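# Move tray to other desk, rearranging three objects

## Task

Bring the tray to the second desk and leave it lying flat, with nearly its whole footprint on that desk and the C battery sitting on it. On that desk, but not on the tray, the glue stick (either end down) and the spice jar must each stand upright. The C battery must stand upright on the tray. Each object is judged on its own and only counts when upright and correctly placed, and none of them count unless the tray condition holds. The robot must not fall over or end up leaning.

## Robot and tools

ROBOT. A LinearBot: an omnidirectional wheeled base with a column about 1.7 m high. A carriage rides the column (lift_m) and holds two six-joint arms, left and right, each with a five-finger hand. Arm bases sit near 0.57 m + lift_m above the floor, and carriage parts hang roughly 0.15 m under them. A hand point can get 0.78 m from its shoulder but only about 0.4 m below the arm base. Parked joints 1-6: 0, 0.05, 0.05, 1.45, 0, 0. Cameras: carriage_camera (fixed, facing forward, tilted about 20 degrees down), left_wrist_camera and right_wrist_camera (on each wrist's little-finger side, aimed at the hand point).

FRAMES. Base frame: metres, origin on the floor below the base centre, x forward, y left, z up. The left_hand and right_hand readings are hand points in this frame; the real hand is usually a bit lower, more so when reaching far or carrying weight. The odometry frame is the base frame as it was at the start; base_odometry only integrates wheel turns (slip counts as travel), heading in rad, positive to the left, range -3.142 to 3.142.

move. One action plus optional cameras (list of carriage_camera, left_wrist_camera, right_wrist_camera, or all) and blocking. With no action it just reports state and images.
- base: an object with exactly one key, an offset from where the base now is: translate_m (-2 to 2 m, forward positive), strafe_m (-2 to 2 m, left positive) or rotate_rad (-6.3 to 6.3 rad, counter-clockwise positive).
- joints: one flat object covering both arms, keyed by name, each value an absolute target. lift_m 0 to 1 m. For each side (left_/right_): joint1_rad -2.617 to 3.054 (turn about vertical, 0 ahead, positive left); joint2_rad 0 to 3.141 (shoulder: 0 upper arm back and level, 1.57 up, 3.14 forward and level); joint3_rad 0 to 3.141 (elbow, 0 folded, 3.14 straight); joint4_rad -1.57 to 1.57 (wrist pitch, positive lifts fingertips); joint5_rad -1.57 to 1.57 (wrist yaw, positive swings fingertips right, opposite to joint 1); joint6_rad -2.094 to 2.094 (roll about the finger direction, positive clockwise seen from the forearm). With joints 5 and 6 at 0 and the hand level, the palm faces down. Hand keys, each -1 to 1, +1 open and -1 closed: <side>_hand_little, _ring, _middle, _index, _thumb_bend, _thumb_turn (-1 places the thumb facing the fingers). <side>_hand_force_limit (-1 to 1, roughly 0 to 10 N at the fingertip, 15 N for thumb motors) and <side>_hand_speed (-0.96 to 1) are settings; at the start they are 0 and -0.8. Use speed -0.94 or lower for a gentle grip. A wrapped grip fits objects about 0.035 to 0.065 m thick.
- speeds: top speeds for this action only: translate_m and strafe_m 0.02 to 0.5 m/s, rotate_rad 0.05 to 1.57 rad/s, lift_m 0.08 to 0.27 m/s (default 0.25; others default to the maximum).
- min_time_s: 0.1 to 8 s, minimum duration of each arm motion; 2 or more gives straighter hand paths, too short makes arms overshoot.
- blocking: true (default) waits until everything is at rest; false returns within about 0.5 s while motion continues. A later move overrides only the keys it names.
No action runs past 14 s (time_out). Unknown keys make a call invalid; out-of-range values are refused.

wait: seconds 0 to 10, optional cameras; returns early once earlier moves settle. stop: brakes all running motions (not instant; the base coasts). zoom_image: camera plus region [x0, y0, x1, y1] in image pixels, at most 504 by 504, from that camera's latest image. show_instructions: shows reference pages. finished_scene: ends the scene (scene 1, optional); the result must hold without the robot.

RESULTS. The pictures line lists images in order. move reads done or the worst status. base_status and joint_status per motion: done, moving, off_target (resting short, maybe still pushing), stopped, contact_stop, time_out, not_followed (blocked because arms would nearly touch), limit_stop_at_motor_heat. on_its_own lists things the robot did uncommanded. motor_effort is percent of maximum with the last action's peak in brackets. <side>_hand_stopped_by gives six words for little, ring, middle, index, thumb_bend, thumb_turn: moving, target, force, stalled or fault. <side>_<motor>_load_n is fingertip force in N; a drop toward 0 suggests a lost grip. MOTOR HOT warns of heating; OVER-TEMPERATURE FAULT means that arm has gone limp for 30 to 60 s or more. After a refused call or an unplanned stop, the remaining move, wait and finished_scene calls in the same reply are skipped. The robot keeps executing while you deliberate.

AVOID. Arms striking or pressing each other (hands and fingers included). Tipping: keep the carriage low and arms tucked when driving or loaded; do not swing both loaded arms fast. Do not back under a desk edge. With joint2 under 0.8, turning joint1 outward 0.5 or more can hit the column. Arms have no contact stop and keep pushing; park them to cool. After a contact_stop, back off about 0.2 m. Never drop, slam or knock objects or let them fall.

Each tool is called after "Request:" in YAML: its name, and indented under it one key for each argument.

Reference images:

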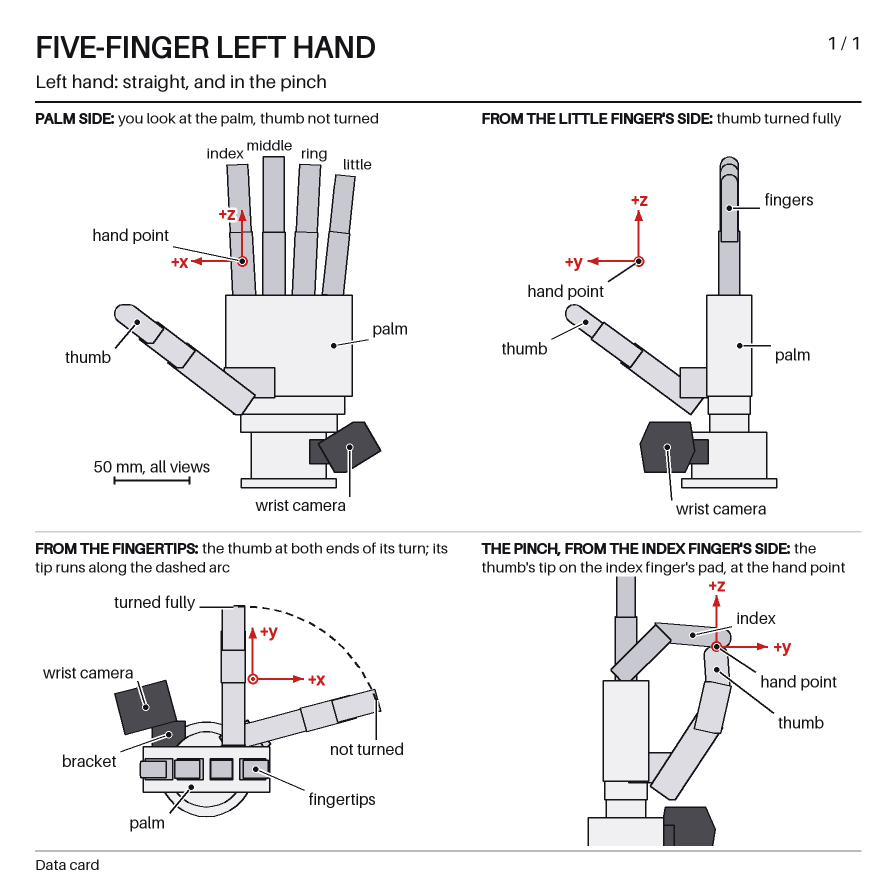

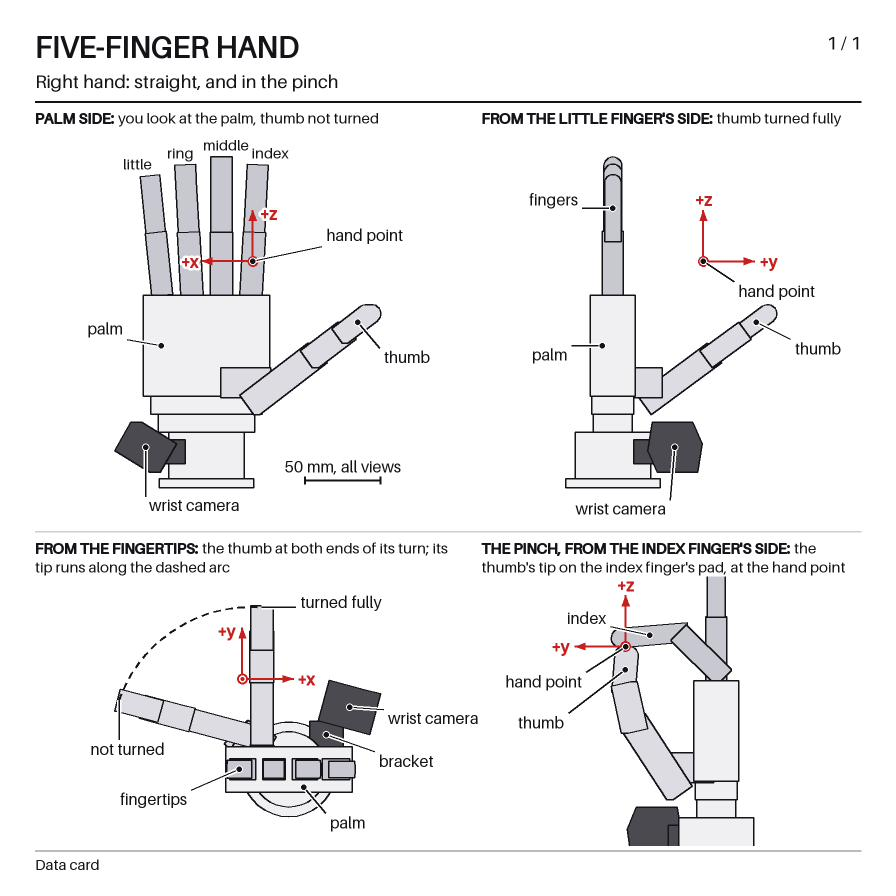

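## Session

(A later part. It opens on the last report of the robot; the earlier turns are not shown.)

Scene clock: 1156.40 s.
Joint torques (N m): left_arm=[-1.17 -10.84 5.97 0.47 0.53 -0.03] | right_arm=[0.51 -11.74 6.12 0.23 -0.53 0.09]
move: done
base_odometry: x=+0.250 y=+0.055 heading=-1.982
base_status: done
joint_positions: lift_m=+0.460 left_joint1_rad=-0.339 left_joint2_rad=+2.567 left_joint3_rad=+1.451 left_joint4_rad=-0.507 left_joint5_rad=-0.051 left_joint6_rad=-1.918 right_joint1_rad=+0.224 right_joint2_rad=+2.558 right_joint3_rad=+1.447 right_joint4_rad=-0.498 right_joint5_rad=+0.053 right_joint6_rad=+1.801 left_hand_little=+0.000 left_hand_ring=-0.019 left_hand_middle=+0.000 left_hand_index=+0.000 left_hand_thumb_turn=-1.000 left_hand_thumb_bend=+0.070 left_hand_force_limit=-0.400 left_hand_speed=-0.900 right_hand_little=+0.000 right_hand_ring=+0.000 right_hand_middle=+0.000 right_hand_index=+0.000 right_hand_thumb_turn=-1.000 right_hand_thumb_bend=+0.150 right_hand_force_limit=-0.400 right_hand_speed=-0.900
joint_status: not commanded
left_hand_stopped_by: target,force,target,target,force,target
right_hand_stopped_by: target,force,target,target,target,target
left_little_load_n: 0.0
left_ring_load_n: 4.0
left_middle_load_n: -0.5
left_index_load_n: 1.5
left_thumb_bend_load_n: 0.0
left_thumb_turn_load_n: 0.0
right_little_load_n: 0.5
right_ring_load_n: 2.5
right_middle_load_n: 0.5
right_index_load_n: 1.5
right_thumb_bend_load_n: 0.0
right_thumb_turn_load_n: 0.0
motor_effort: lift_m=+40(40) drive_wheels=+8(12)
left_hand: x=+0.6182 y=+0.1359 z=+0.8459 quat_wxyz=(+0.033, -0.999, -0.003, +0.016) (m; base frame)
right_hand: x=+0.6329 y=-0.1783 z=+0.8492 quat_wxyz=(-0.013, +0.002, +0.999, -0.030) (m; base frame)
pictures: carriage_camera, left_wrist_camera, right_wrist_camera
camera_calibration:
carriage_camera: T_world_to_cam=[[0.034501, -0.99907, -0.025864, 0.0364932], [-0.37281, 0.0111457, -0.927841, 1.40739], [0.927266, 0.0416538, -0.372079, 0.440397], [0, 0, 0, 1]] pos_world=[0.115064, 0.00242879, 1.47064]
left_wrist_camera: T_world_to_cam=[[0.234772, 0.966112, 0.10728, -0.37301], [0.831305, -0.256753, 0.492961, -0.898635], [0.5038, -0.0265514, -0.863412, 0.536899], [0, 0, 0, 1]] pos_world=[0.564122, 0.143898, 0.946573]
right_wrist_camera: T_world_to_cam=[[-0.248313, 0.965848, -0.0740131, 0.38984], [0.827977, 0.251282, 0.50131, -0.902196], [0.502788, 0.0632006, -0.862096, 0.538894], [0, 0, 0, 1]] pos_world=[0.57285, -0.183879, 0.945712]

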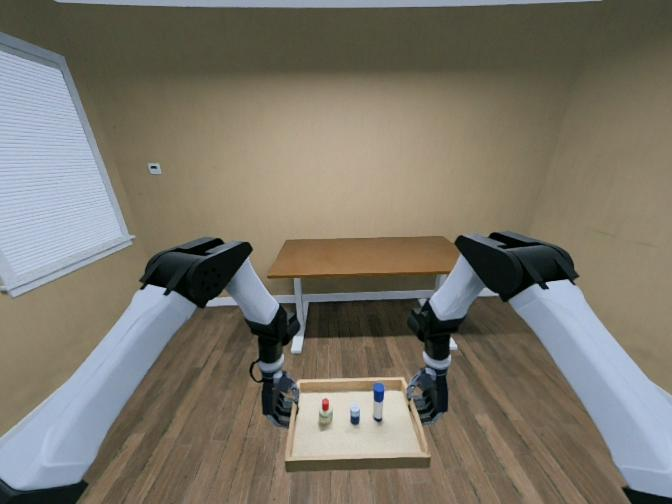

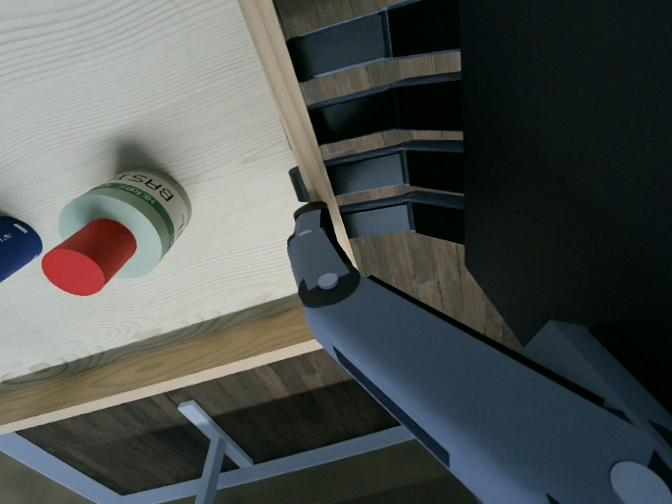

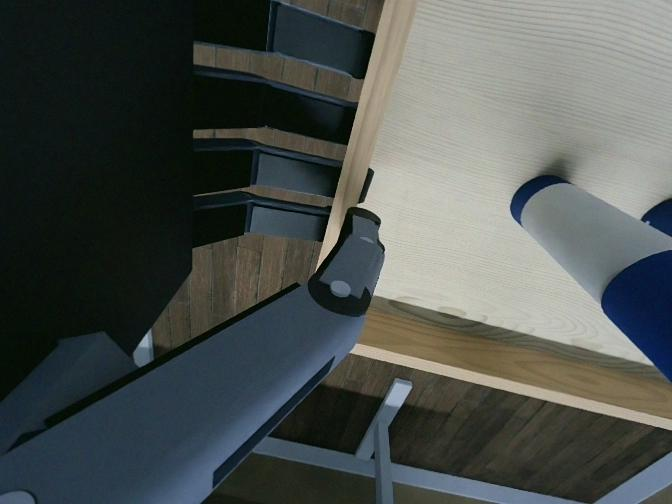

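Request:
move:
  base: {"rotate_rad": 0.045}
  speeds: {"rotate_rad": 0.1}

Request:
move:
  base: {"translate_m": 0.95}
  speeds: {"translate_m": 0.12}
  cameras: ["carriage_camera"]

Request:
zoom_image:
  camera: "carriage_camera"
  region: [180, 250, 520, 503]

Scene clock: 1185.23 s.
Joint torques (N m): left_arm=[-1.07 -10.8 5.98 0.47 0.54 -0.02] | right_arm=[0.53 -11.73 5.96 0.23 -0.52 0.06]
move: done
base_odometry: x=+0.250 y=+0.055 heading=-1.938
base_status: done
joint_positions: lift_m=+0.460 left_joint1_rad=-0.339 left_joint2_rad=+2.567 left_joint3_rad=+1.451 left_joint4_rad=-0.507 left_joint5_rad=-0.051 left_joint6_rad=-1.918 right_joint1_rad=+0.224 right_joint2_rad=+2.558 right_joint3_rad=+1.447 right_joint4_rad=-0.498 right_joint5_rad=+0.053 right_joint6_rad=+1.801 left_hand_little=+0.000 left_hand_ring=-0.019 left_hand_middle=+0.000 left_hand_index=+0.000 left_hand_thumb_turn=-1.000 left_hand_thumb_bend=+0.070 left_hand_force_limit=-0.400 left_hand_speed=-0.900 right_hand_little=+0.000 right_hand_ring=+0.000 right_hand_middle=+0.000 right_hand_index=+0.000 right_hand_thumb_turn=-1.000 right_hand_thumb_bend=+0.150 right_hand_force_limit=-0.400 right_hand_speed=-0.900
joint_status: not commanded
left_hand_stopped_by: target,force,target,target,force,target
right_hand_stopped_by: target,force,target,target,target,target
left_little_load_n: 0.0
left_ring_load_n: 4.0
left_middle_load_n: -1.0
left_index_load_n: 1.0
left_thumb_bend_load_n: 0.0
left_thumb_turn_load_n: 0.0
right_little_load_n: 1.0
right_ring_load_n: 2.5
right_middle_load_n: 0.5
right_index_load_n: 1.0
right_thumb_bend_load_n: 0.0
right_thumb_turn_load_n: 0.0
motor_effort: lift_m=+40(40) drive_wheels=+8(11)
left_hand: x=+0.6182 y=+0.1357 z=+0.8459 quat_wxyz=(+0.033, -0.999, -0.003, +0.016) (m; base frame)
right_hand: x=+0.6328 y=-0.1783 z=+0.8492 quat_wxyz=(-0.013, +0.002, +0.999, -0.030) (m; base frame)
pictures: none

Scene clock: 1194.07 s.
Joint torques (N m): left_arm=[-0.95 -10.82 5.87 0.52 0.53 -0.02] | right_arm=[0.55 -11.77 6.04 0.25 -0.53 0.07]
move: done
base_odometry: x=-0.089 y=-0.832 heading=-1.936
base_status: done
joint_positions: lift_m=+0.460 left_joint1_rad=-0.339 left_joint2_rad=+2.567 left_joint3_rad=+1.451 left_joint4_rad=-0.508 left_joint5_rad=-0.051 left_joint6_rad=-1.918 right_joint1_rad=+0.224 right_joint2_rad=+2.558 right_joint3_rad=+1.447 right_joint4_rad=-0.499 right_joint5_rad=+0.053 right_joint6_rad=+1.801 left_hand_little=+0.000 left_hand_ring=-0.019 left_hand_middle=+0.000 left_hand_index=+0.000 left_hand_thumb_turn=-1.000 left_hand_thumb_bend=+0.070 left_hand_force_limit=-0.400 left_hand_speed=-0.900 right_hand_little=+0.000 right_hand_ring=+0.000 right_hand_middle=+0.000 right_hand_index=+0.000 right_hand_thumb_turn=-1.000 right_hand_thumb_bend=+0.150 right_hand_force_limit=-0.400 right_hand_speed=-0.900
joint_status: not commanded
left_hand_stopped_by: target,force,target,target,force,target
right_hand_stopped_by: target,force,target,target,target,target
left_little_load_n: 0.0
left_ring_load_n: 4.0
left_middle_load_n: -1.0
left_index_load_n: 1.0
left_thumb_bend_load_n: 0.0
left_thumb_turn_load_n: 0.0
right_little_load_n: 1.0
right_ring_load_n: 2.5
right_middle_load_n: 0.0
right_index_load_n: 1.5
right_thumb_bend_load_n: 0.0
right_thumb_turn_load_n: 0.0
motor_effort: lift_m=+40(40) drive_wheels=-6(13)
left_hand: x=+0.6180 y=+0.1358 z=+0.8458 quat_wxyz=(+0.033, -0.999, -0.003, +0.016) (m; base frame)
right_hand: x=+0.6326 y=-0.1784 z=+0.8491 quat_wxyz=(-0.013, +0.002, +0.999, -0.030) (m; base frame)
pictures: carriage_camera
camera_calibration:
carriage_camera: T_world_to_cam=[[0.034501, -0.99907, -0.025864, 0.0364932], [-0.37281, 0.0111457, -0.927841, 1.40739], [0.927266, 0.0416538, -0.372079, 0.440397], [0, 0, 0, 1]] pos_world=[0.115064, 0.00242879, 1.47064]

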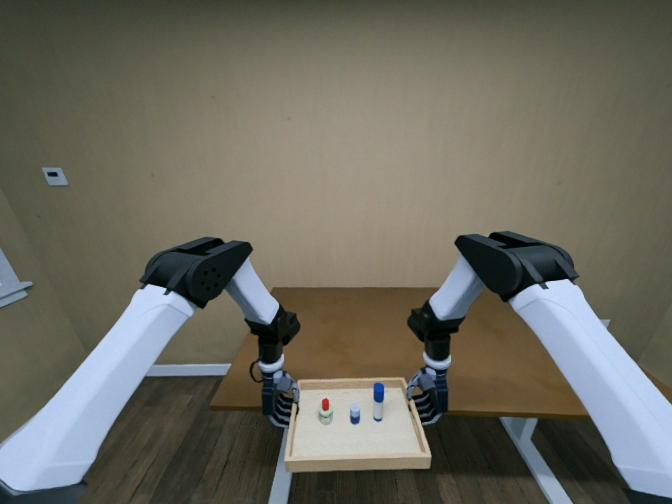

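Scaled by 1.482 from the camera's 672x504 image, which has a finer 960x720 frame.

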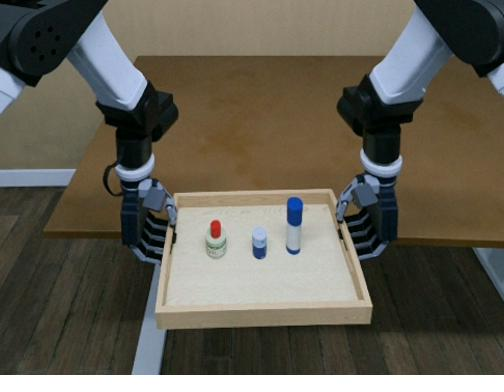

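Request:
move:
  base: {"strafe_m": -0.12}
  speeds: {"strafe_m": 0.08}

Request:
move:
  base: {"translate_m": 0.28}
  speeds: {"translate_m": 0.08}
  cameras: ["all"]

Request:
zoom_image:
  camera: "carriage_camera"
  region: [180, 250, 520, 503]

Scene clock: 1212.40 s.
Joint torques (N m): left_arm=[-1.11 -10.86 5.96 0.49 0.55 -0.04] | right_arm=[0.44 -11.74 6 0.19 -0.52 0.07]
move: done
base_odometry: x=-0.202 y=-0.790 heading=-1.936
base_status: done
joint_positions: lift_m=+0.460 left_joint1_rad=-0.338 left_joint2_rad=+2.567 left_joint3_rad=+1.451 left_joint4_rad=-0.509 left_joint5_rad=-0.053 left_joint6_rad=-1.918 right_joint1_rad=+0.226 right_joint2_rad=+2.558 right_joint3_rad=+1.447 right_joint4_rad=-0.498 right_joint5_rad=+0.053 right_joint6_rad=+1.801 left_hand_little=+0.000 left_hand_ring=-0.019 left_hand_middle=+0.000 left_hand_index=+0.000 left_hand_thumb_turn=-1.000 left_hand_thumb_bend=+0.070 left_hand_force_limit=-0.400 left_hand_speed=-0.900 right_hand_little=+0.000 right_hand_ring=+0.000 right_hand_middle=+0.000 right_hand_index=+0.000 right_hand_thumb_turn=-1.000 right_hand_thumb_bend=+0.150 right_hand_force_limit=-0.400 right_hand_speed=-0.900
joint_status: not commanded
left_hand_stopped_by: target,force,target,target,force,target
right_hand_stopped_by: target,force,target,target,target,target
left_little_load_n: 0.0
left_ring_load_n: 4.0
left_middle_load_n: -0.5
left_index_load_n: 1.0
left_thumb_bend_load_n: 0.0
left_thumb_turn_load_n: 0.0
right_little_load_n: 1.0
right_ring_load_n: 2.5
right_middle_load_n: 0.5
right_index_load_n: 1.0
right_thumb_bend_load_n: 0.0
right_thumb_turn_load_n: 0.0
motor_effort: lift_m=+40(40) drive_wheels=+4(10)
left_hand: x=+0.6180 y=+0.1365 z=+0.8458 quat_wxyz=(+0.034, -0.999, -0.004, +0.017) (m; base frame)
right_hand: x=+0.6326 y=-0.1777 z=+0.8492 quat_wxyz=(-0.013, +0.001, +0.999, -0.030) (m; base frame)
pictures: none

Scene clock: 1216.63 s.
Joint torques (N m): left_arm=[-1.1 -10.81 6.01 0.48 0.55 -0.03] | right_arm=[0.4 -11.7 6.04 0.24 -0.54 0.06]
move: done
base_odometry: x=-0.302 y=-1.051 heading=-1.937
base_status: done
joint_positions: lift_m=+0.460 left_joint1_rad=-0.338 left_joint2_rad=+2.567 left_joint3_rad=+1.451 left_joint4_rad=-0.509 left_joint5_rad=-0.053 left_joint6_rad=-1.918 right_joint1_rad=+0.226 right_joint2_rad=+2.558 right_joint3_rad=+1.447 right_joint4_rad=-0.498 right_joint5_rad=+0.053 right_joint6_rad=+1.801 left_hand_little=+0.000 left_hand_ring=-0.019 left_hand_middle=+0.000 left_hand_index=+0.000 left_hand_thumb_turn=-1.000 left_hand_thumb_bend=+0.070 left_hand_force_limit=-0.400 left_hand_speed=-0.900 right_hand_little=+0.000 right_hand_ring=+0.000 right_hand_middle=+0.000 right_hand_index=+0.000 right_hand_thumb_turn=-1.000 right_hand_thumb_bend=+0.150 right_hand_force_limit=-0.400 right_hand_speed=-0.900
joint_status: not commanded
left_hand_stopped_by: target,force,target,target,force,target
right_hand_stopped_by: target,force,target,target,target,target
left_little_load_n: 0.0
left_ring_load_n: 4.5
left_middle_load_n: -1.0
left_index_load_n: 1.0
left_thumb_bend_load_n: 0.0
left_thumb_turn_load_n: 0.0
right_little_load_n: 1.0
right_ring_load_n: 2.5
right_middle_load_n: 0.5
right_index_load_n: 1.5
right_thumb_bend_load_n: 0.0
right_thumb_turn_load_n: 0.0
motor_effort: lift_m=+40(40) drive_wheels=+7(8)
left_hand: x=+0.6178 y=+0.1366 z=+0.8457 quat_wxyz=(+0.034, -0.999, -0.004, +0.017) (m; base frame)
right_hand: x=+0.6326 y=-0.1775 z=+0.8492 quat_wxyz=(-0.012, +0.001, +0.999, -0.030) (m; base frame)
pictures: carriage_camera, left_wrist_camera, right_wrist_camera
camera_calibration:
carriage_camera: T_world_to_cam=[[0.034501, -0.99907, -0.025864, 0.0364932], [-0.37281, 0.0111457, -0.927841, 1.40739], [0.927266, 0.0416538, -0.372079, 0.440397], [0, 0, 0, 1]] pos_world=[0.115064, 0.00242879, 1.47064]
left_wrist_camera: T_world_to_cam=[[0.234221, 0.966091, 0.108666, -0.374443], [0.832384, -0.257031, 0.490991, -0.897046], [0.502273, -0.0245487, -0.864361, 0.538484], [0, 0, 0, 1]] pos_world=[0.563923, 0.144397, 0.946575]
right_wrist_camera: T_world_to_cam=[[-0.250126, 0.965386, -0.0739355, 0.390096], [0.827527, 0.2528, 0.501289, -0.901621], [0.502629, 0.0642021, -0.862115, 0.539252], [0, 0, 0, 1]] pos_world=[0.572646, -0.183284, 0.945713]

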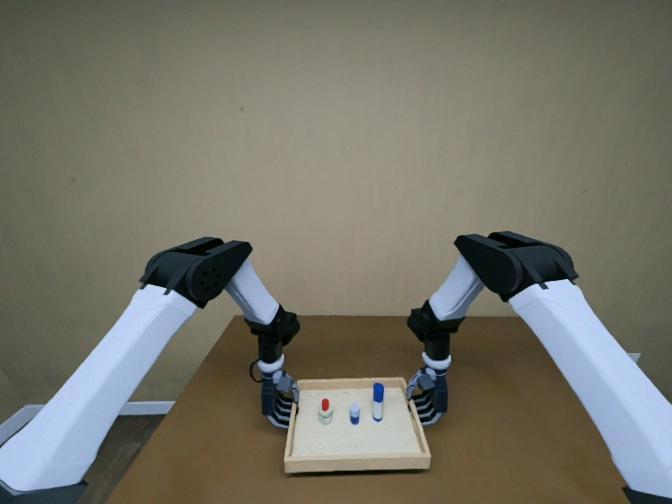

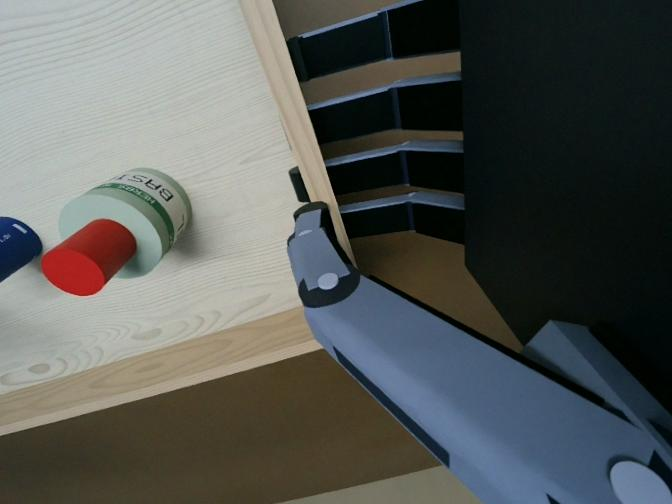

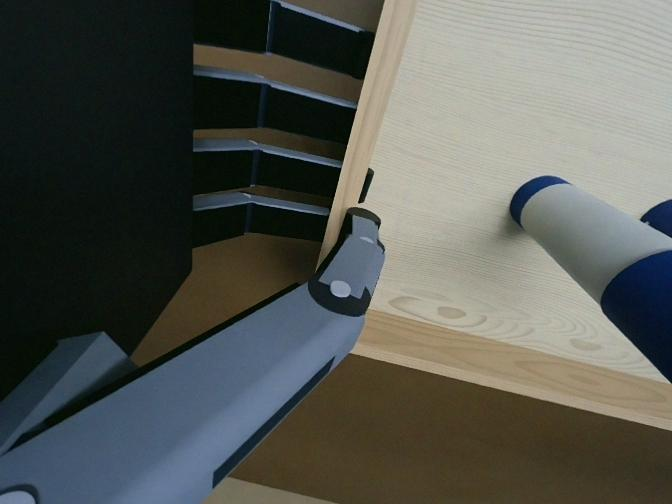

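Scaled by 1.482 from the camera's 672x504 image, which has a finer 960x720 frame.

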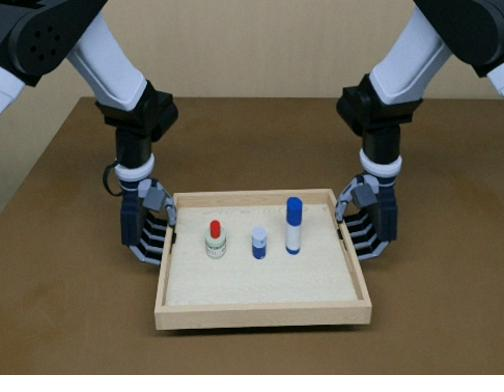

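Request:
move:
  joints: {"lift_m":0.415}
  speeds: {"lift_m":0.08}

Request:
move:
  joints: {"lift_m":0.4}
  speeds: {"lift_m":0.08}
  cameras: ["all"]

Scene clock: 1227.30 s.
Joint torques (N m): left_arm=[-1.06 -10.74 5.89 0.46 0.53 -0.06] | right_arm=[0.4 -11.86 6 0.18 -0.51 0.04]
move: done
base_odometry: x=-0.302 y=-1.051 heading=-1.937
base_status: not commanded
joint_positions: lift_m=+0.415 left_joint1_rad=-0.338 left_joint2_rad=+2.569 left_joint3_rad=+1.452 left_joint4_rad=-0.508 left_joint5_rad=-0.053 left_joint6_rad=-1.918 right_joint1_rad=+0.226 right_joint2_rad=+2.560 right_joint3_rad=+1.449 right_joint4_rad=-0.497 right_joint5_rad=+0.053 right_joint6_rad=+1.801 left_hand_little=+0.000 left_hand_ring=-0.019 left_hand_middle=+0.000 left_hand_index=+0.000 left_hand_thumb_turn=-1.000 left_hand_thumb_bend=+0.070 left_hand_force_limit=-0.400 left_hand_speed=-0.900 right_hand_little=+0.000 right_hand_ring=+0.000 right_hand_middle=+0.000 right_hand_index=+0.000 right_hand_thumb_turn=-1.000 right_hand_thumb_bend=+0.150 right_hand_force_limit=-0.400 right_hand_speed=-0.900
joint_status: all done
left_hand_stopped_by: target,force,target,target,force,target
right_hand_stopped_by: target,force,target,target,target,target
left_little_load_n: 0.0
left_ring_load_n: 4.5
left_middle_load_n: -1.0
left_index_load_n: 1.0
left_thumb_bend_load_n: 0.0
left_thumb_turn_load_n: 0.0
right_little_load_n: 1.0
right_ring_load_n: 2.0
right_middle_load_n: 0.0
right_index_load_n: 1.0
right_thumb_bend_load_n: 0.0
right_thumb_turn_load_n: 0.0
motor_effort: lift_m=+33(35) drive_wheels=+4(6)
left_hand: x=+0.6182 y=+0.1365 z=+0.8009 quat_wxyz=(+0.034, -0.999, -0.004, +0.017) (m; base frame)
right_hand: x=+0.6329 y=-0.1774 z=+0.8042 quat_wxyz=(-0.012, +0.001, +0.999, -0.030) (m; base frame)
pictures: none

Scene clock: 1227.87 s.
Joint torques (N m): left_arm=[-1.05 -11.03 5.7 0.46 0.56 0.01] | right_arm=[0.53 -11.79 5.83 0.26 -0.53 0.07]
move: done
base_odometry: x=-0.302 y=-1.051 heading=-1.937
base_status: not commanded
joint_positions: lift_m=+0.400 left_joint1_rad=-0.338 left_joint2_rad=+2.570 left_joint3_rad=+1.454 left_joint4_rad=-0.507 left_joint5_rad=-0.053 left_joint6_rad=-1.918 right_joint1_rad=+0.226 right_joint2_rad=+2.560 right_joint3_rad=+1.450 right_joint4_rad=-0.497 right_joint5_rad=+0.053 right_joint6_rad=+1.801 left_hand_little=+0.000 left_hand_ring=-0.019 left_hand_middle=+0.000 left_hand_index=+0.000 left_hand_thumb_turn=-1.000 left_hand_thumb_bend=+0.070 left_hand_force_limit=-0.400 left_hand_speed=-0.900 right_hand_little=+0.000 right_hand_ring=+0.000 right_hand_middle=+0.000 right_hand_index=+0.000 right_hand_thumb_turn=-1.000 right_hand_thumb_bend=+0.150 right_hand_force_limit=-0.400 right_hand_speed=-0.900
joint_status: all done
left_hand_stopped_by: target,force,target,target,force,target
right_hand_stopped_by: target,force,target,target,target,target
left_little_load_n: 0.0
left_ring_load_n: 4.0
left_middle_load_n: -1.0
left_index_load_n: 1.5
left_thumb_bend_load_n: 0.0
left_thumb_turn_load_n: 0.0
right_little_load_n: 1.0
right_ring_load_n: 2.0
right_middle_load_n: 0.0
right_index_load_n: 1.5
right_thumb_bend_load_n: 0.0
right_thumb_turn_load_n: 0.5
motor_effort: lift_m=+33(35) drive_wheels=+5(6)
left_hand: x=+0.6188 y=+0.1363 z=+0.7859 quat_wxyz=(+0.034, -0.999, -0.004, +0.016) (m; base frame)
right_hand: x=+0.6332 y=-0.1774 z=+0.7893 quat_wxyz=(-0.012, +0.001, +0.999, -0.030) (m; base frame)
pictures: carriage_camera, left_wrist_camera, right_wrist_camera
camera_calibration:
carriage_camera: T_world_to_cam=[[0.034501, -0.99907, -0.025864, 0.0349543], [-0.37281, 0.0111457, -0.927841, 1.35218], [0.927266, 0.0416538, -0.372079, 0.418258], [0, 0, 0, 1]] pos_world=[0.115064, 0.00242879, 1.41114]
left_wrist_camera: T_world_to_cam=[[0.233633, 0.966263, 0.108408, -0.367285], [0.831409, -0.256338, 0.493, -0.869658], [0.504157, -0.02505, -0.863249, 0.484237], [0, 0, 0, 1]] pos_world=[0.56472, 0.144098, 0.886575]
right_wrist_camera: T_world_to_cam=[[-0.250045, 0.965375, -0.0743509, 0.386009], [0.827123, 0.252892, 0.501909, -0.872285], [0.503334, 0.0640025, -0.861719, 0.486472], [0, 0, 0, 1]] pos_world=[0.573149, -0.183185, 0.88571]

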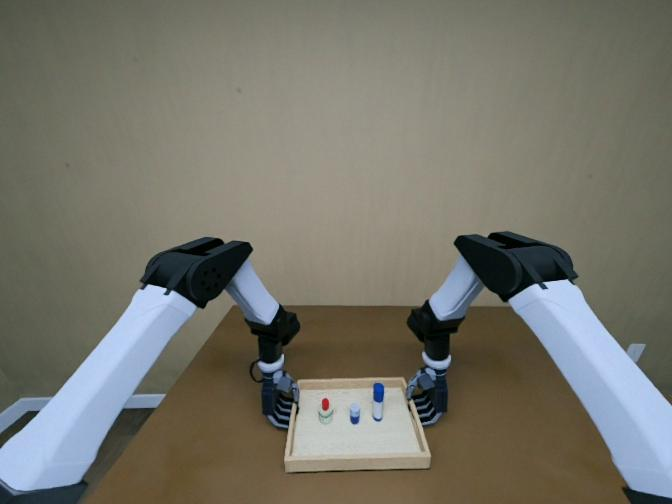

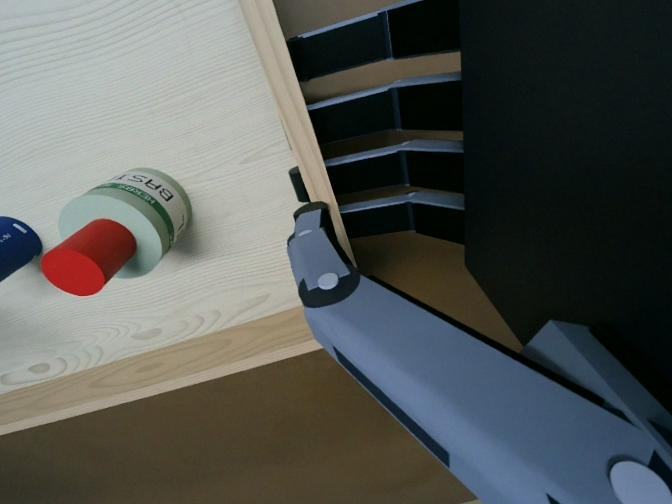

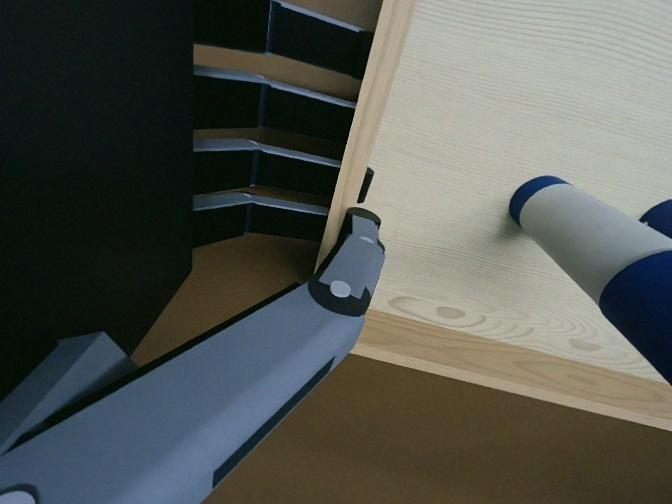

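Request:
move:
  joints: {"lift_m":0.392}
  speeds: {"lift_m":0.08}

Request:
move:
  joints: {"lift_m":0.386}
  speeds: {"lift_m":0.08}
  cameras: ["carriage_camera","left_wrist_camera"]

Scene clock: 1238.73 s.
Joint torques (N m): left_arm=[-1.06 -11.33 5.74 0.46 0.53 -0.02] | right_arm=[0.42 -12.23 5.74 0.24 -0.49 0.09]
move: done
base_odometry: x=-0.302 y=-1.051 heading=-1.937
base_status: not commanded
joint_positions: lift_m=+0.392 left_joint1_rad=-0.338 left_joint2_rad=+2.572 left_joint3_rad=+1.454 left_joint4_rad=-0.506 left_joint5_rad=-0.052 left_joint6_rad=-1.919 right_joint1_rad=+0.226 right_joint2_rad=+2.563 right_joint3_rad=+1.450 right_joint4_rad=-0.496 right_joint5_rad=+0.052 right_joint6_rad=+1.801 left_hand_little=+0.000 left_hand_ring=-0.019 left_hand_middle=+0.000 left_hand_index=+0.000 left_hand_thumb_turn=-1.000 left_hand_thumb_bend=+0.070 left_hand_force_limit=-0.400 left_hand_speed=-0.900 right_hand_little=+0.000 right_hand_ring=+0.000 right_hand_middle=+0.000 right_hand_index=+0.000 right_hand_thumb_turn=-1.000 right_hand_thumb_bend=+0.150 right_hand_force_limit=-0.400 right_hand_speed=-0.900
joint_status: all done
left_hand_stopped_by: target,force,target,target,force,target
right_hand_stopped_by: target,force,target,target,target,target
left_little_load_n: 0.0
left_ring_load_n: 4.5
left_middle_load_n: -1.0
left_index_load_n: 1.0
left_thumb_bend_load_n: 0.0
left_thumb_turn_load_n: -0.5
right_little_load_n: 1.0
right_ring_load_n: 2.5
right_middle_load_n: 0.0
right_index_load_n: 1.0
right_thumb_bend_load_n: 0.0
right_thumb_turn_load_n: 0.0
motor_effort: lift_m=+33(35) drive_wheels=-3(7)
left_hand: x=+0.6183 y=+0.1364 z=+0.7768 quat_wxyz=(+0.034, -0.999, -0.004, +0.017) (m; base frame)
right_hand: x=+0.6328 y=-0.1772 z=+0.7803 quat_wxyz=(-0.013, +0.001, +0.999, -0.030) (m; base frame)
pictures: none

Scene clock: 1239.30 s.
Joint torques (N m): left_arm=[-1.11 -11.23 5.74 0.44 0.56 -0.01] | right_arm=[0.46 -12.27 5.63 0.16 -0.53 0.08]
move: done
base_odometry: x=-0.302 y=-1.051 heading=-1.936
base_status: not commanded
joint_positions: lift_m=+0.386 left_joint1_rad=-0.338 left_joint2_rad=+2.572 left_joint3_rad=+1.456 left_joint4_rad=-0.506 left_joint5_rad=-0.051 left_joint6_rad=-1.919 right_joint1_rad=+0.226 right_joint2_rad=+2.564 right_joint3_rad=+1.451 right_joint4_rad=-0.492 right_joint5_rad=+0.053 right_joint6_rad=+1.801 left_hand_little=+0.000 left_hand_ring=-0.019 left_hand_middle=-0.001 left_hand_index=+0.000 left_hand_thumb_turn=-1.000 left_hand_thumb_bend=+0.070 left_hand_force_limit=-0.400 left_hand_speed=-0.900 right_hand_little=+0.001 right_hand_ring=+0.000 right_hand_middle=+0.000 right_hand_index=+0.000 right_hand_thumb_turn=-1.000 right_hand_thumb_bend=+0.150 right_hand_force_limit=-0.400 right_hand_speed=-0.900
joint_status: all done
left_hand_stopped_by: target,force,target,target,force,target
right_hand_stopped_by: target,force,target,target,target,target
left_little_load_n: 2.0
left_ring_load_n: 12.0
left_middle_load_n: -2.5
left_index_load_n: 0.0
left_thumb_bend_load_n: 0.5
left_thumb_turn_load_n: -4.0
right_little_load_n: 5.5
right_ring_load_n: 1.0
right_middle_load_n: -4.0
right_index_load_n: 0.0
right_thumb_bend_load_n: 0.0
right_thumb_turn_load_n: 0.0
motor_effort: lift_m=+32(34) drive_wheels=+4(5)
left_hand: x=+0.6194 y=+0.1358 z=+0.7714 quat_wxyz=(+0.033, -0.999, -0.004, +0.015) (m; base frame)
right_hand: x=+0.6340 y=-0.1773 z=+0.7741 quat_wxyz=(-0.011, +0.001, +0.999, -0.030) (m; base frame)
pictures: carriage_camera, left_wrist_camera
camera_calibration:
carriage_camera: T_world_to_cam=[[0.034501, -0.99907, -0.025864, 0.0345948], [-0.37281, 0.0111457, -0.927841, 1.33928], [0.927266, 0.0416538, -0.372079, 0.413086], [0, 0, 0, 1]] pos_world=[0.115064, 0.00242879, 1.39724]
left_wrist_camera: T_world_to_cam=[[0.233096, 0.966572, 0.106798, -0.363879], [0.831059, -0.255029, 0.494269, -0.864095], [0.504983, -0.0264569, -0.862724, 0.470737], [0, 0, 0, 1]] pos_world=[0.565218, 0.1438, 0.872072]

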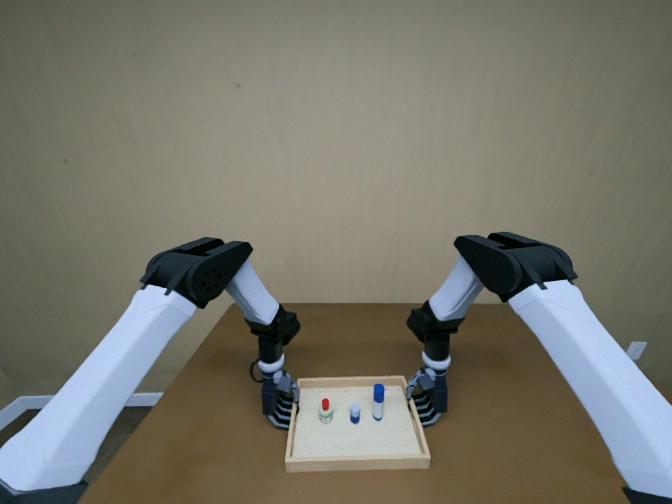

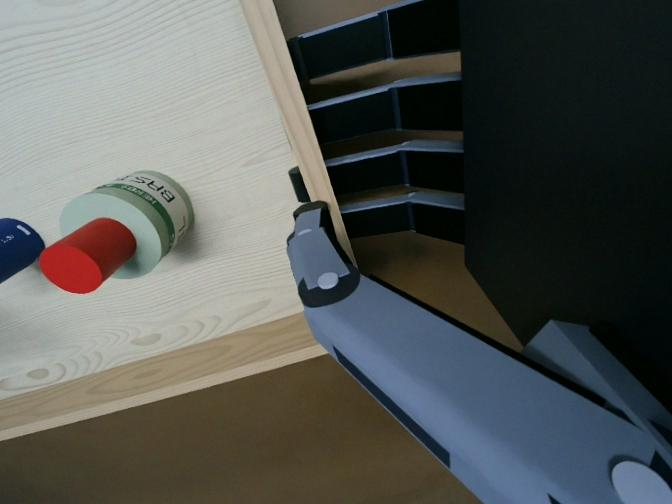

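Request:
move:
  joints: {"lift_m":0.388,"left_hand_speed":-0.7,"right_hand_speed":-0.7,"left_hand_thumb_bend":0.6,"right_hand_thumb_bend":0.6}
  speeds: {"lift_m":0.08}

Request:
move:
  joints: {"left_hand_thumb_turn":1,"right_hand_thumb_turn":1}

Request:
move:
  joints: {"left_joint1_rad":-0.31,"left_joint2_rad":2.56,"left_joint3_rad":1.455,"left_joint4_rad":-0.475,"left_joint5_rad":0,"left_joint6_rad":-1.885,"right_joint1_rad":0.195,"right_joint2_rad":2.54,"right_joint3_rad":1.452,"right_joint4_rad":-0.476,"right_joint5_rad":0,"right_joint6_rad":1.772}
  min_time_s: 2
  cameras: ["all"]

Scene clock: 1255.97 s.
Joint torques (N m): left_arm=[-1.06 -11.21 5.57 0.44 0.55 -0.03] | right_arm=[0.54 -12.26 5.67 0.17 -0.55 0.07]
move: done
base_odometry: x=-0.302 y=-1.051 heading=-1.936
base_status: not commanded
joint_positions: lift_m=+0.388 left_joint1_rad=-0.338 left_joint2_rad=+2.572 left_joint3_rad=+1.456 left_joint4_rad=-0.504 left_joint5_rad=-0.052 left_joint6_rad=-1.919 right_joint1_rad=+0.226 right_joint2_rad=+2.564 right_joint3_rad=+1.451 right_joint4_rad=-0.492 right_joint5_rad=+0.053 right_joint6_rad=+1.801 left_hand_little=+0.000 left_hand_ring=-0.019 left_hand_middle=-0.001 left_hand_index=+0.000 left_hand_thumb_turn=-1.000 left_hand_thumb_bend=+0.600 left_hand_force_limit=-0.400 left_hand_speed=-0.700 right_hand_little=+0.001 right_hand_ring=+0.000 right_hand_middle=+0.000 right_hand_index=+0.000 right_hand_thumb_turn=-1.000 right_hand_thumb_bend=+0.600 right_hand_force_limit=-0.400 right_hand_speed=-0.700
joint_status: all done
left_hand_stopped_by: target,force,target,target,target,target
right_hand_stopped_by: target,force,target,target,target,target
left_little_load_n: 0.0
left_ring_load_n: 7.5
left_middle_load_n: -3.0
left_index_load_n: 0.0
left_thumb_bend_load_n: -0.5
left_thumb_turn_load_n: 0.0
right_little_load_n: 4.0
right_ring_load_n: 1.0
right_middle_load_n: -2.0
right_index_load_n: 0.0
right_thumb_bend_load_n: 0.0
right_thumb_turn_load_n: 0.0
motor_effort: lift_m=+41(44) drive_wheels=+5(6)
left_hand: x=+0.6199 y=+0.1358 z=+0.7728 quat_wxyz=(+0.033, -0.999, -0.004, +0.015) (m; base frame)
right_hand: x=+0.6342 y=-0.1772 z=+0.7756 quat_wxyz=(-0.010, +0.001, +1.000, -0.030) (m; base frame)
pictures: none

Scene clock: 1259.90 s.
Joint torques (N m): left_arm=[-1.07 -11.23 5.5 0.45 0.53 -0.01] | right_arm=[0.51 -12.36 5.57 0.2 -0.52 0.08]
move: done
base_odometry: x=-0.302 y=-1.051 heading=-1.936
base_status: not commanded
joint_positions: lift_m=+0.388 left_joint1_rad=-0.338 left_joint2_rad=+2.572 left_joint3_rad=+1.456 left_joint4_rad=-0.504 left_joint5_rad=-0.052 left_joint6_rad=-1.919 right_joint1_rad=+0.226 right_joint2_rad=+2.564 right_joint3_rad=+1.451 right_joint4_rad=-0.492 right_joint5_rad=+0.053 right_joint6_rad=+1.801 left_hand_little=+0.000 left_hand_ring=-0.019 left_hand_middle=-0.001 left_hand_index=+0.000 left_hand_thumb_turn=+1.000 left_hand_thumb_bend=+0.600 left_hand_force_limit=-0.400 left_hand_speed=-0.700 right_hand_little=+0.001 right_hand_ring=+0.000 right_hand_middle=+0.000 right_hand_index=+0.000 right_hand_thumb_turn=+1.000 right_hand_thumb_bend=+0.600 right_hand_force_limit=-0.400 right_hand_speed=-0.700
joint_status: all done
left_hand_stopped_by: target,force,target,target,target,target
right_hand_stopped_by: target,force,target,target,target,target
left_little_load_n: 0.0
left_ring_load_n: 7.5
left_middle_load_n: -3.0
left_index_load_n: 0.0
left_thumb_bend_load_n: 0.0
left_thumb_turn_load_n: 0.0
right_little_load_n: 3.5
right_ring_load_n: 1.5
right_middle_load_n: -2.0
right_index_load_n: 0.0
right_thumb_bend_load_n: 0.0
right_thumb_turn_load_n: 0.0
motor_effort: lift_m=+41(41) drive_wheels=+4(7)
left_hand: x=+0.6199 y=+0.1358 z=+0.7728 quat_wxyz=(+0.033, -0.999, -0.004, +0.015) (m; base frame)
right_hand: x=+0.6342 y=-0.1772 z=+0.7756 quat_wxyz=(-0.010, +0.001, +1.000, -0.030) (m; base frame)
pictures: none

Scene clock: 1262.20 s.
Joint torques (N m): left_arm=[0.53 -11.97 3.79 0.42 0.33 0.14] | right_arm=[-1.05 -12.63 4.12 0.19 -0.23 -0.22]
move: off_target
base_odometry: x=-0.302 y=-1.051 heading=-1.936
base_status: not commanded
joint_positions: lift_m=+0.388 left_joint1_rad=-0.318 left_joint2_rad=+2.572 left_joint3_rad=+1.456 left_joint4_rad=-0.488 left_joint5_rad=-0.031 left_joint6_rad=-1.895 right_joint1_rad=+0.201 right_joint2_rad=+2.564 right_joint3_rad=+1.451 right_joint4_rad=-0.483 right_joint5_rad=+0.024 right_joint6_rad=+1.784 left_hand_little=+0.000 left_hand_ring=-0.019 left_hand_middle=+0.000 left_hand_index=+0.000 left_hand_thumb_turn=+1.000 left_hand_thumb_bend=+0.600 left_hand_force_limit=-0.400 left_hand_speed=-0.700 right_hand_little=+0.000 right_hand_ring=+0.000 right_hand_middle=+0.000 right_hand_index=+0.000 right_hand_thumb_turn=+1.000 right_hand_thumb_bend=+0.600 right_hand_force_limit=-0.400 right_hand_speed=-0.700
joint_status: left_joint5_rad off_target (ended at -0.031, target +0.000); the others done
left_hand_stopped_by: target,force,target,target,target,target
right_hand_stopped_by: target,force,target,target,target,target
left_little_load_n: 0.0
left_ring_load_n: 4.0
left_middle_load_n: -0.5
left_index_load_n: 0.0
left_thumb_bend_load_n: 0.0
left_thumb_turn_load_n: 0.5
right_little_load_n: 2.0
right_ring_load_n: 0.5
right_middle_load_n: 0.0
right_index_load_n: 0.0
right_thumb_bend_load_n: 0.0
right_thumb_turn_load_n: 0.0
motor_effort: lift_m=+41(41) drive_wheels=+4(6)
left_hand: x=+0.6250 y=+0.1378 z=+0.7742 quat_wxyz=(+0.020, -1.000, -0.003, +0.011) (m; base frame)
right_hand: x=+0.6377 y=-0.1811 z=+0.7772 quat_wxyz=(-0.010, +0.006, +1.000, -0.014) (m; base frame)
pictures: carriage_camera, left_wrist_camera, right_wrist_camera
camera_calibration:
carriage_camera: T_world_to_cam=[[0.034501, -0.99907, -0.025864, 0.0346285], [-0.37281, 0.0111457, -0.927841, 1.34049], [0.927266, 0.0416538, -0.372079, 0.41357], [0, 0, 0, 1]] pos_world=[0.115064, 0.00242879, 1.39854]
left_wrist_camera: T_world_to_cam=[[0.235063, 0.968287, 0.0846447, -0.351746], [0.82563, -0.244866, 0.508307, -0.878417], [0.512914, -0.0495992, -0.857006, 0.46424], [0, 0, 0, 1]] pos_world=[0.569815, 0.148522, 0.874135]
right_wrist_camera: T_world_to_cam=[[-0.240409, 0.969648, -0.0445653, 0.361163], [0.827146, 0.228672, 0.51336, -0.882395], [0.50797, 0.0865546, -0.857015, 0.471502], [0, 0, 0, 1]] pos_world=[0.577188, -0.189233, 0.873166]

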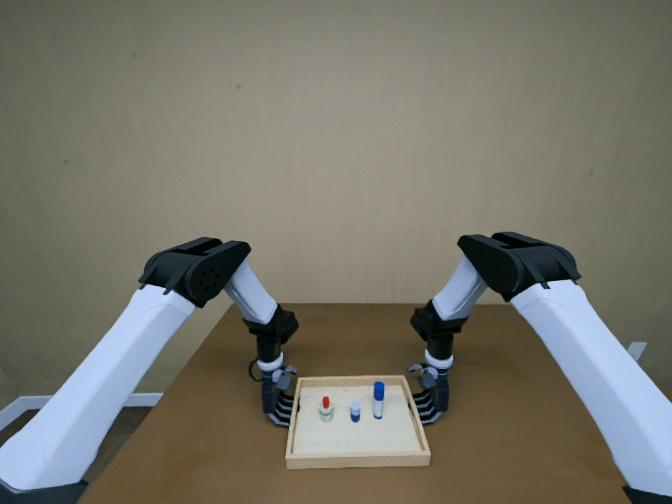

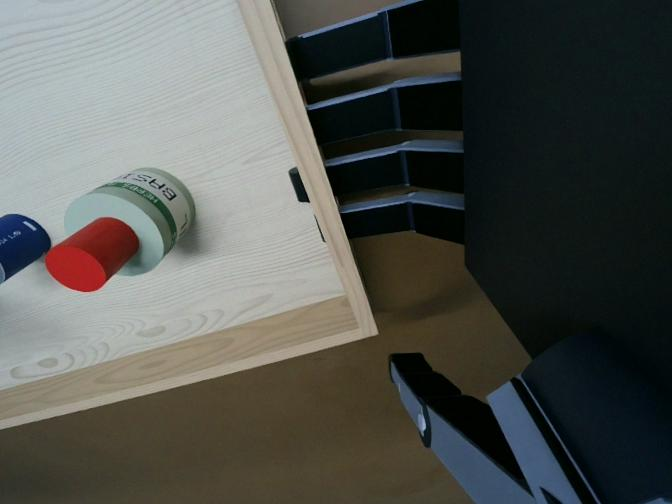

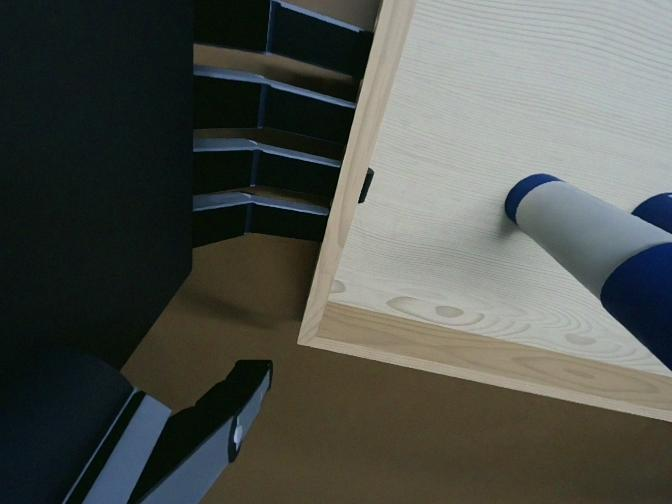

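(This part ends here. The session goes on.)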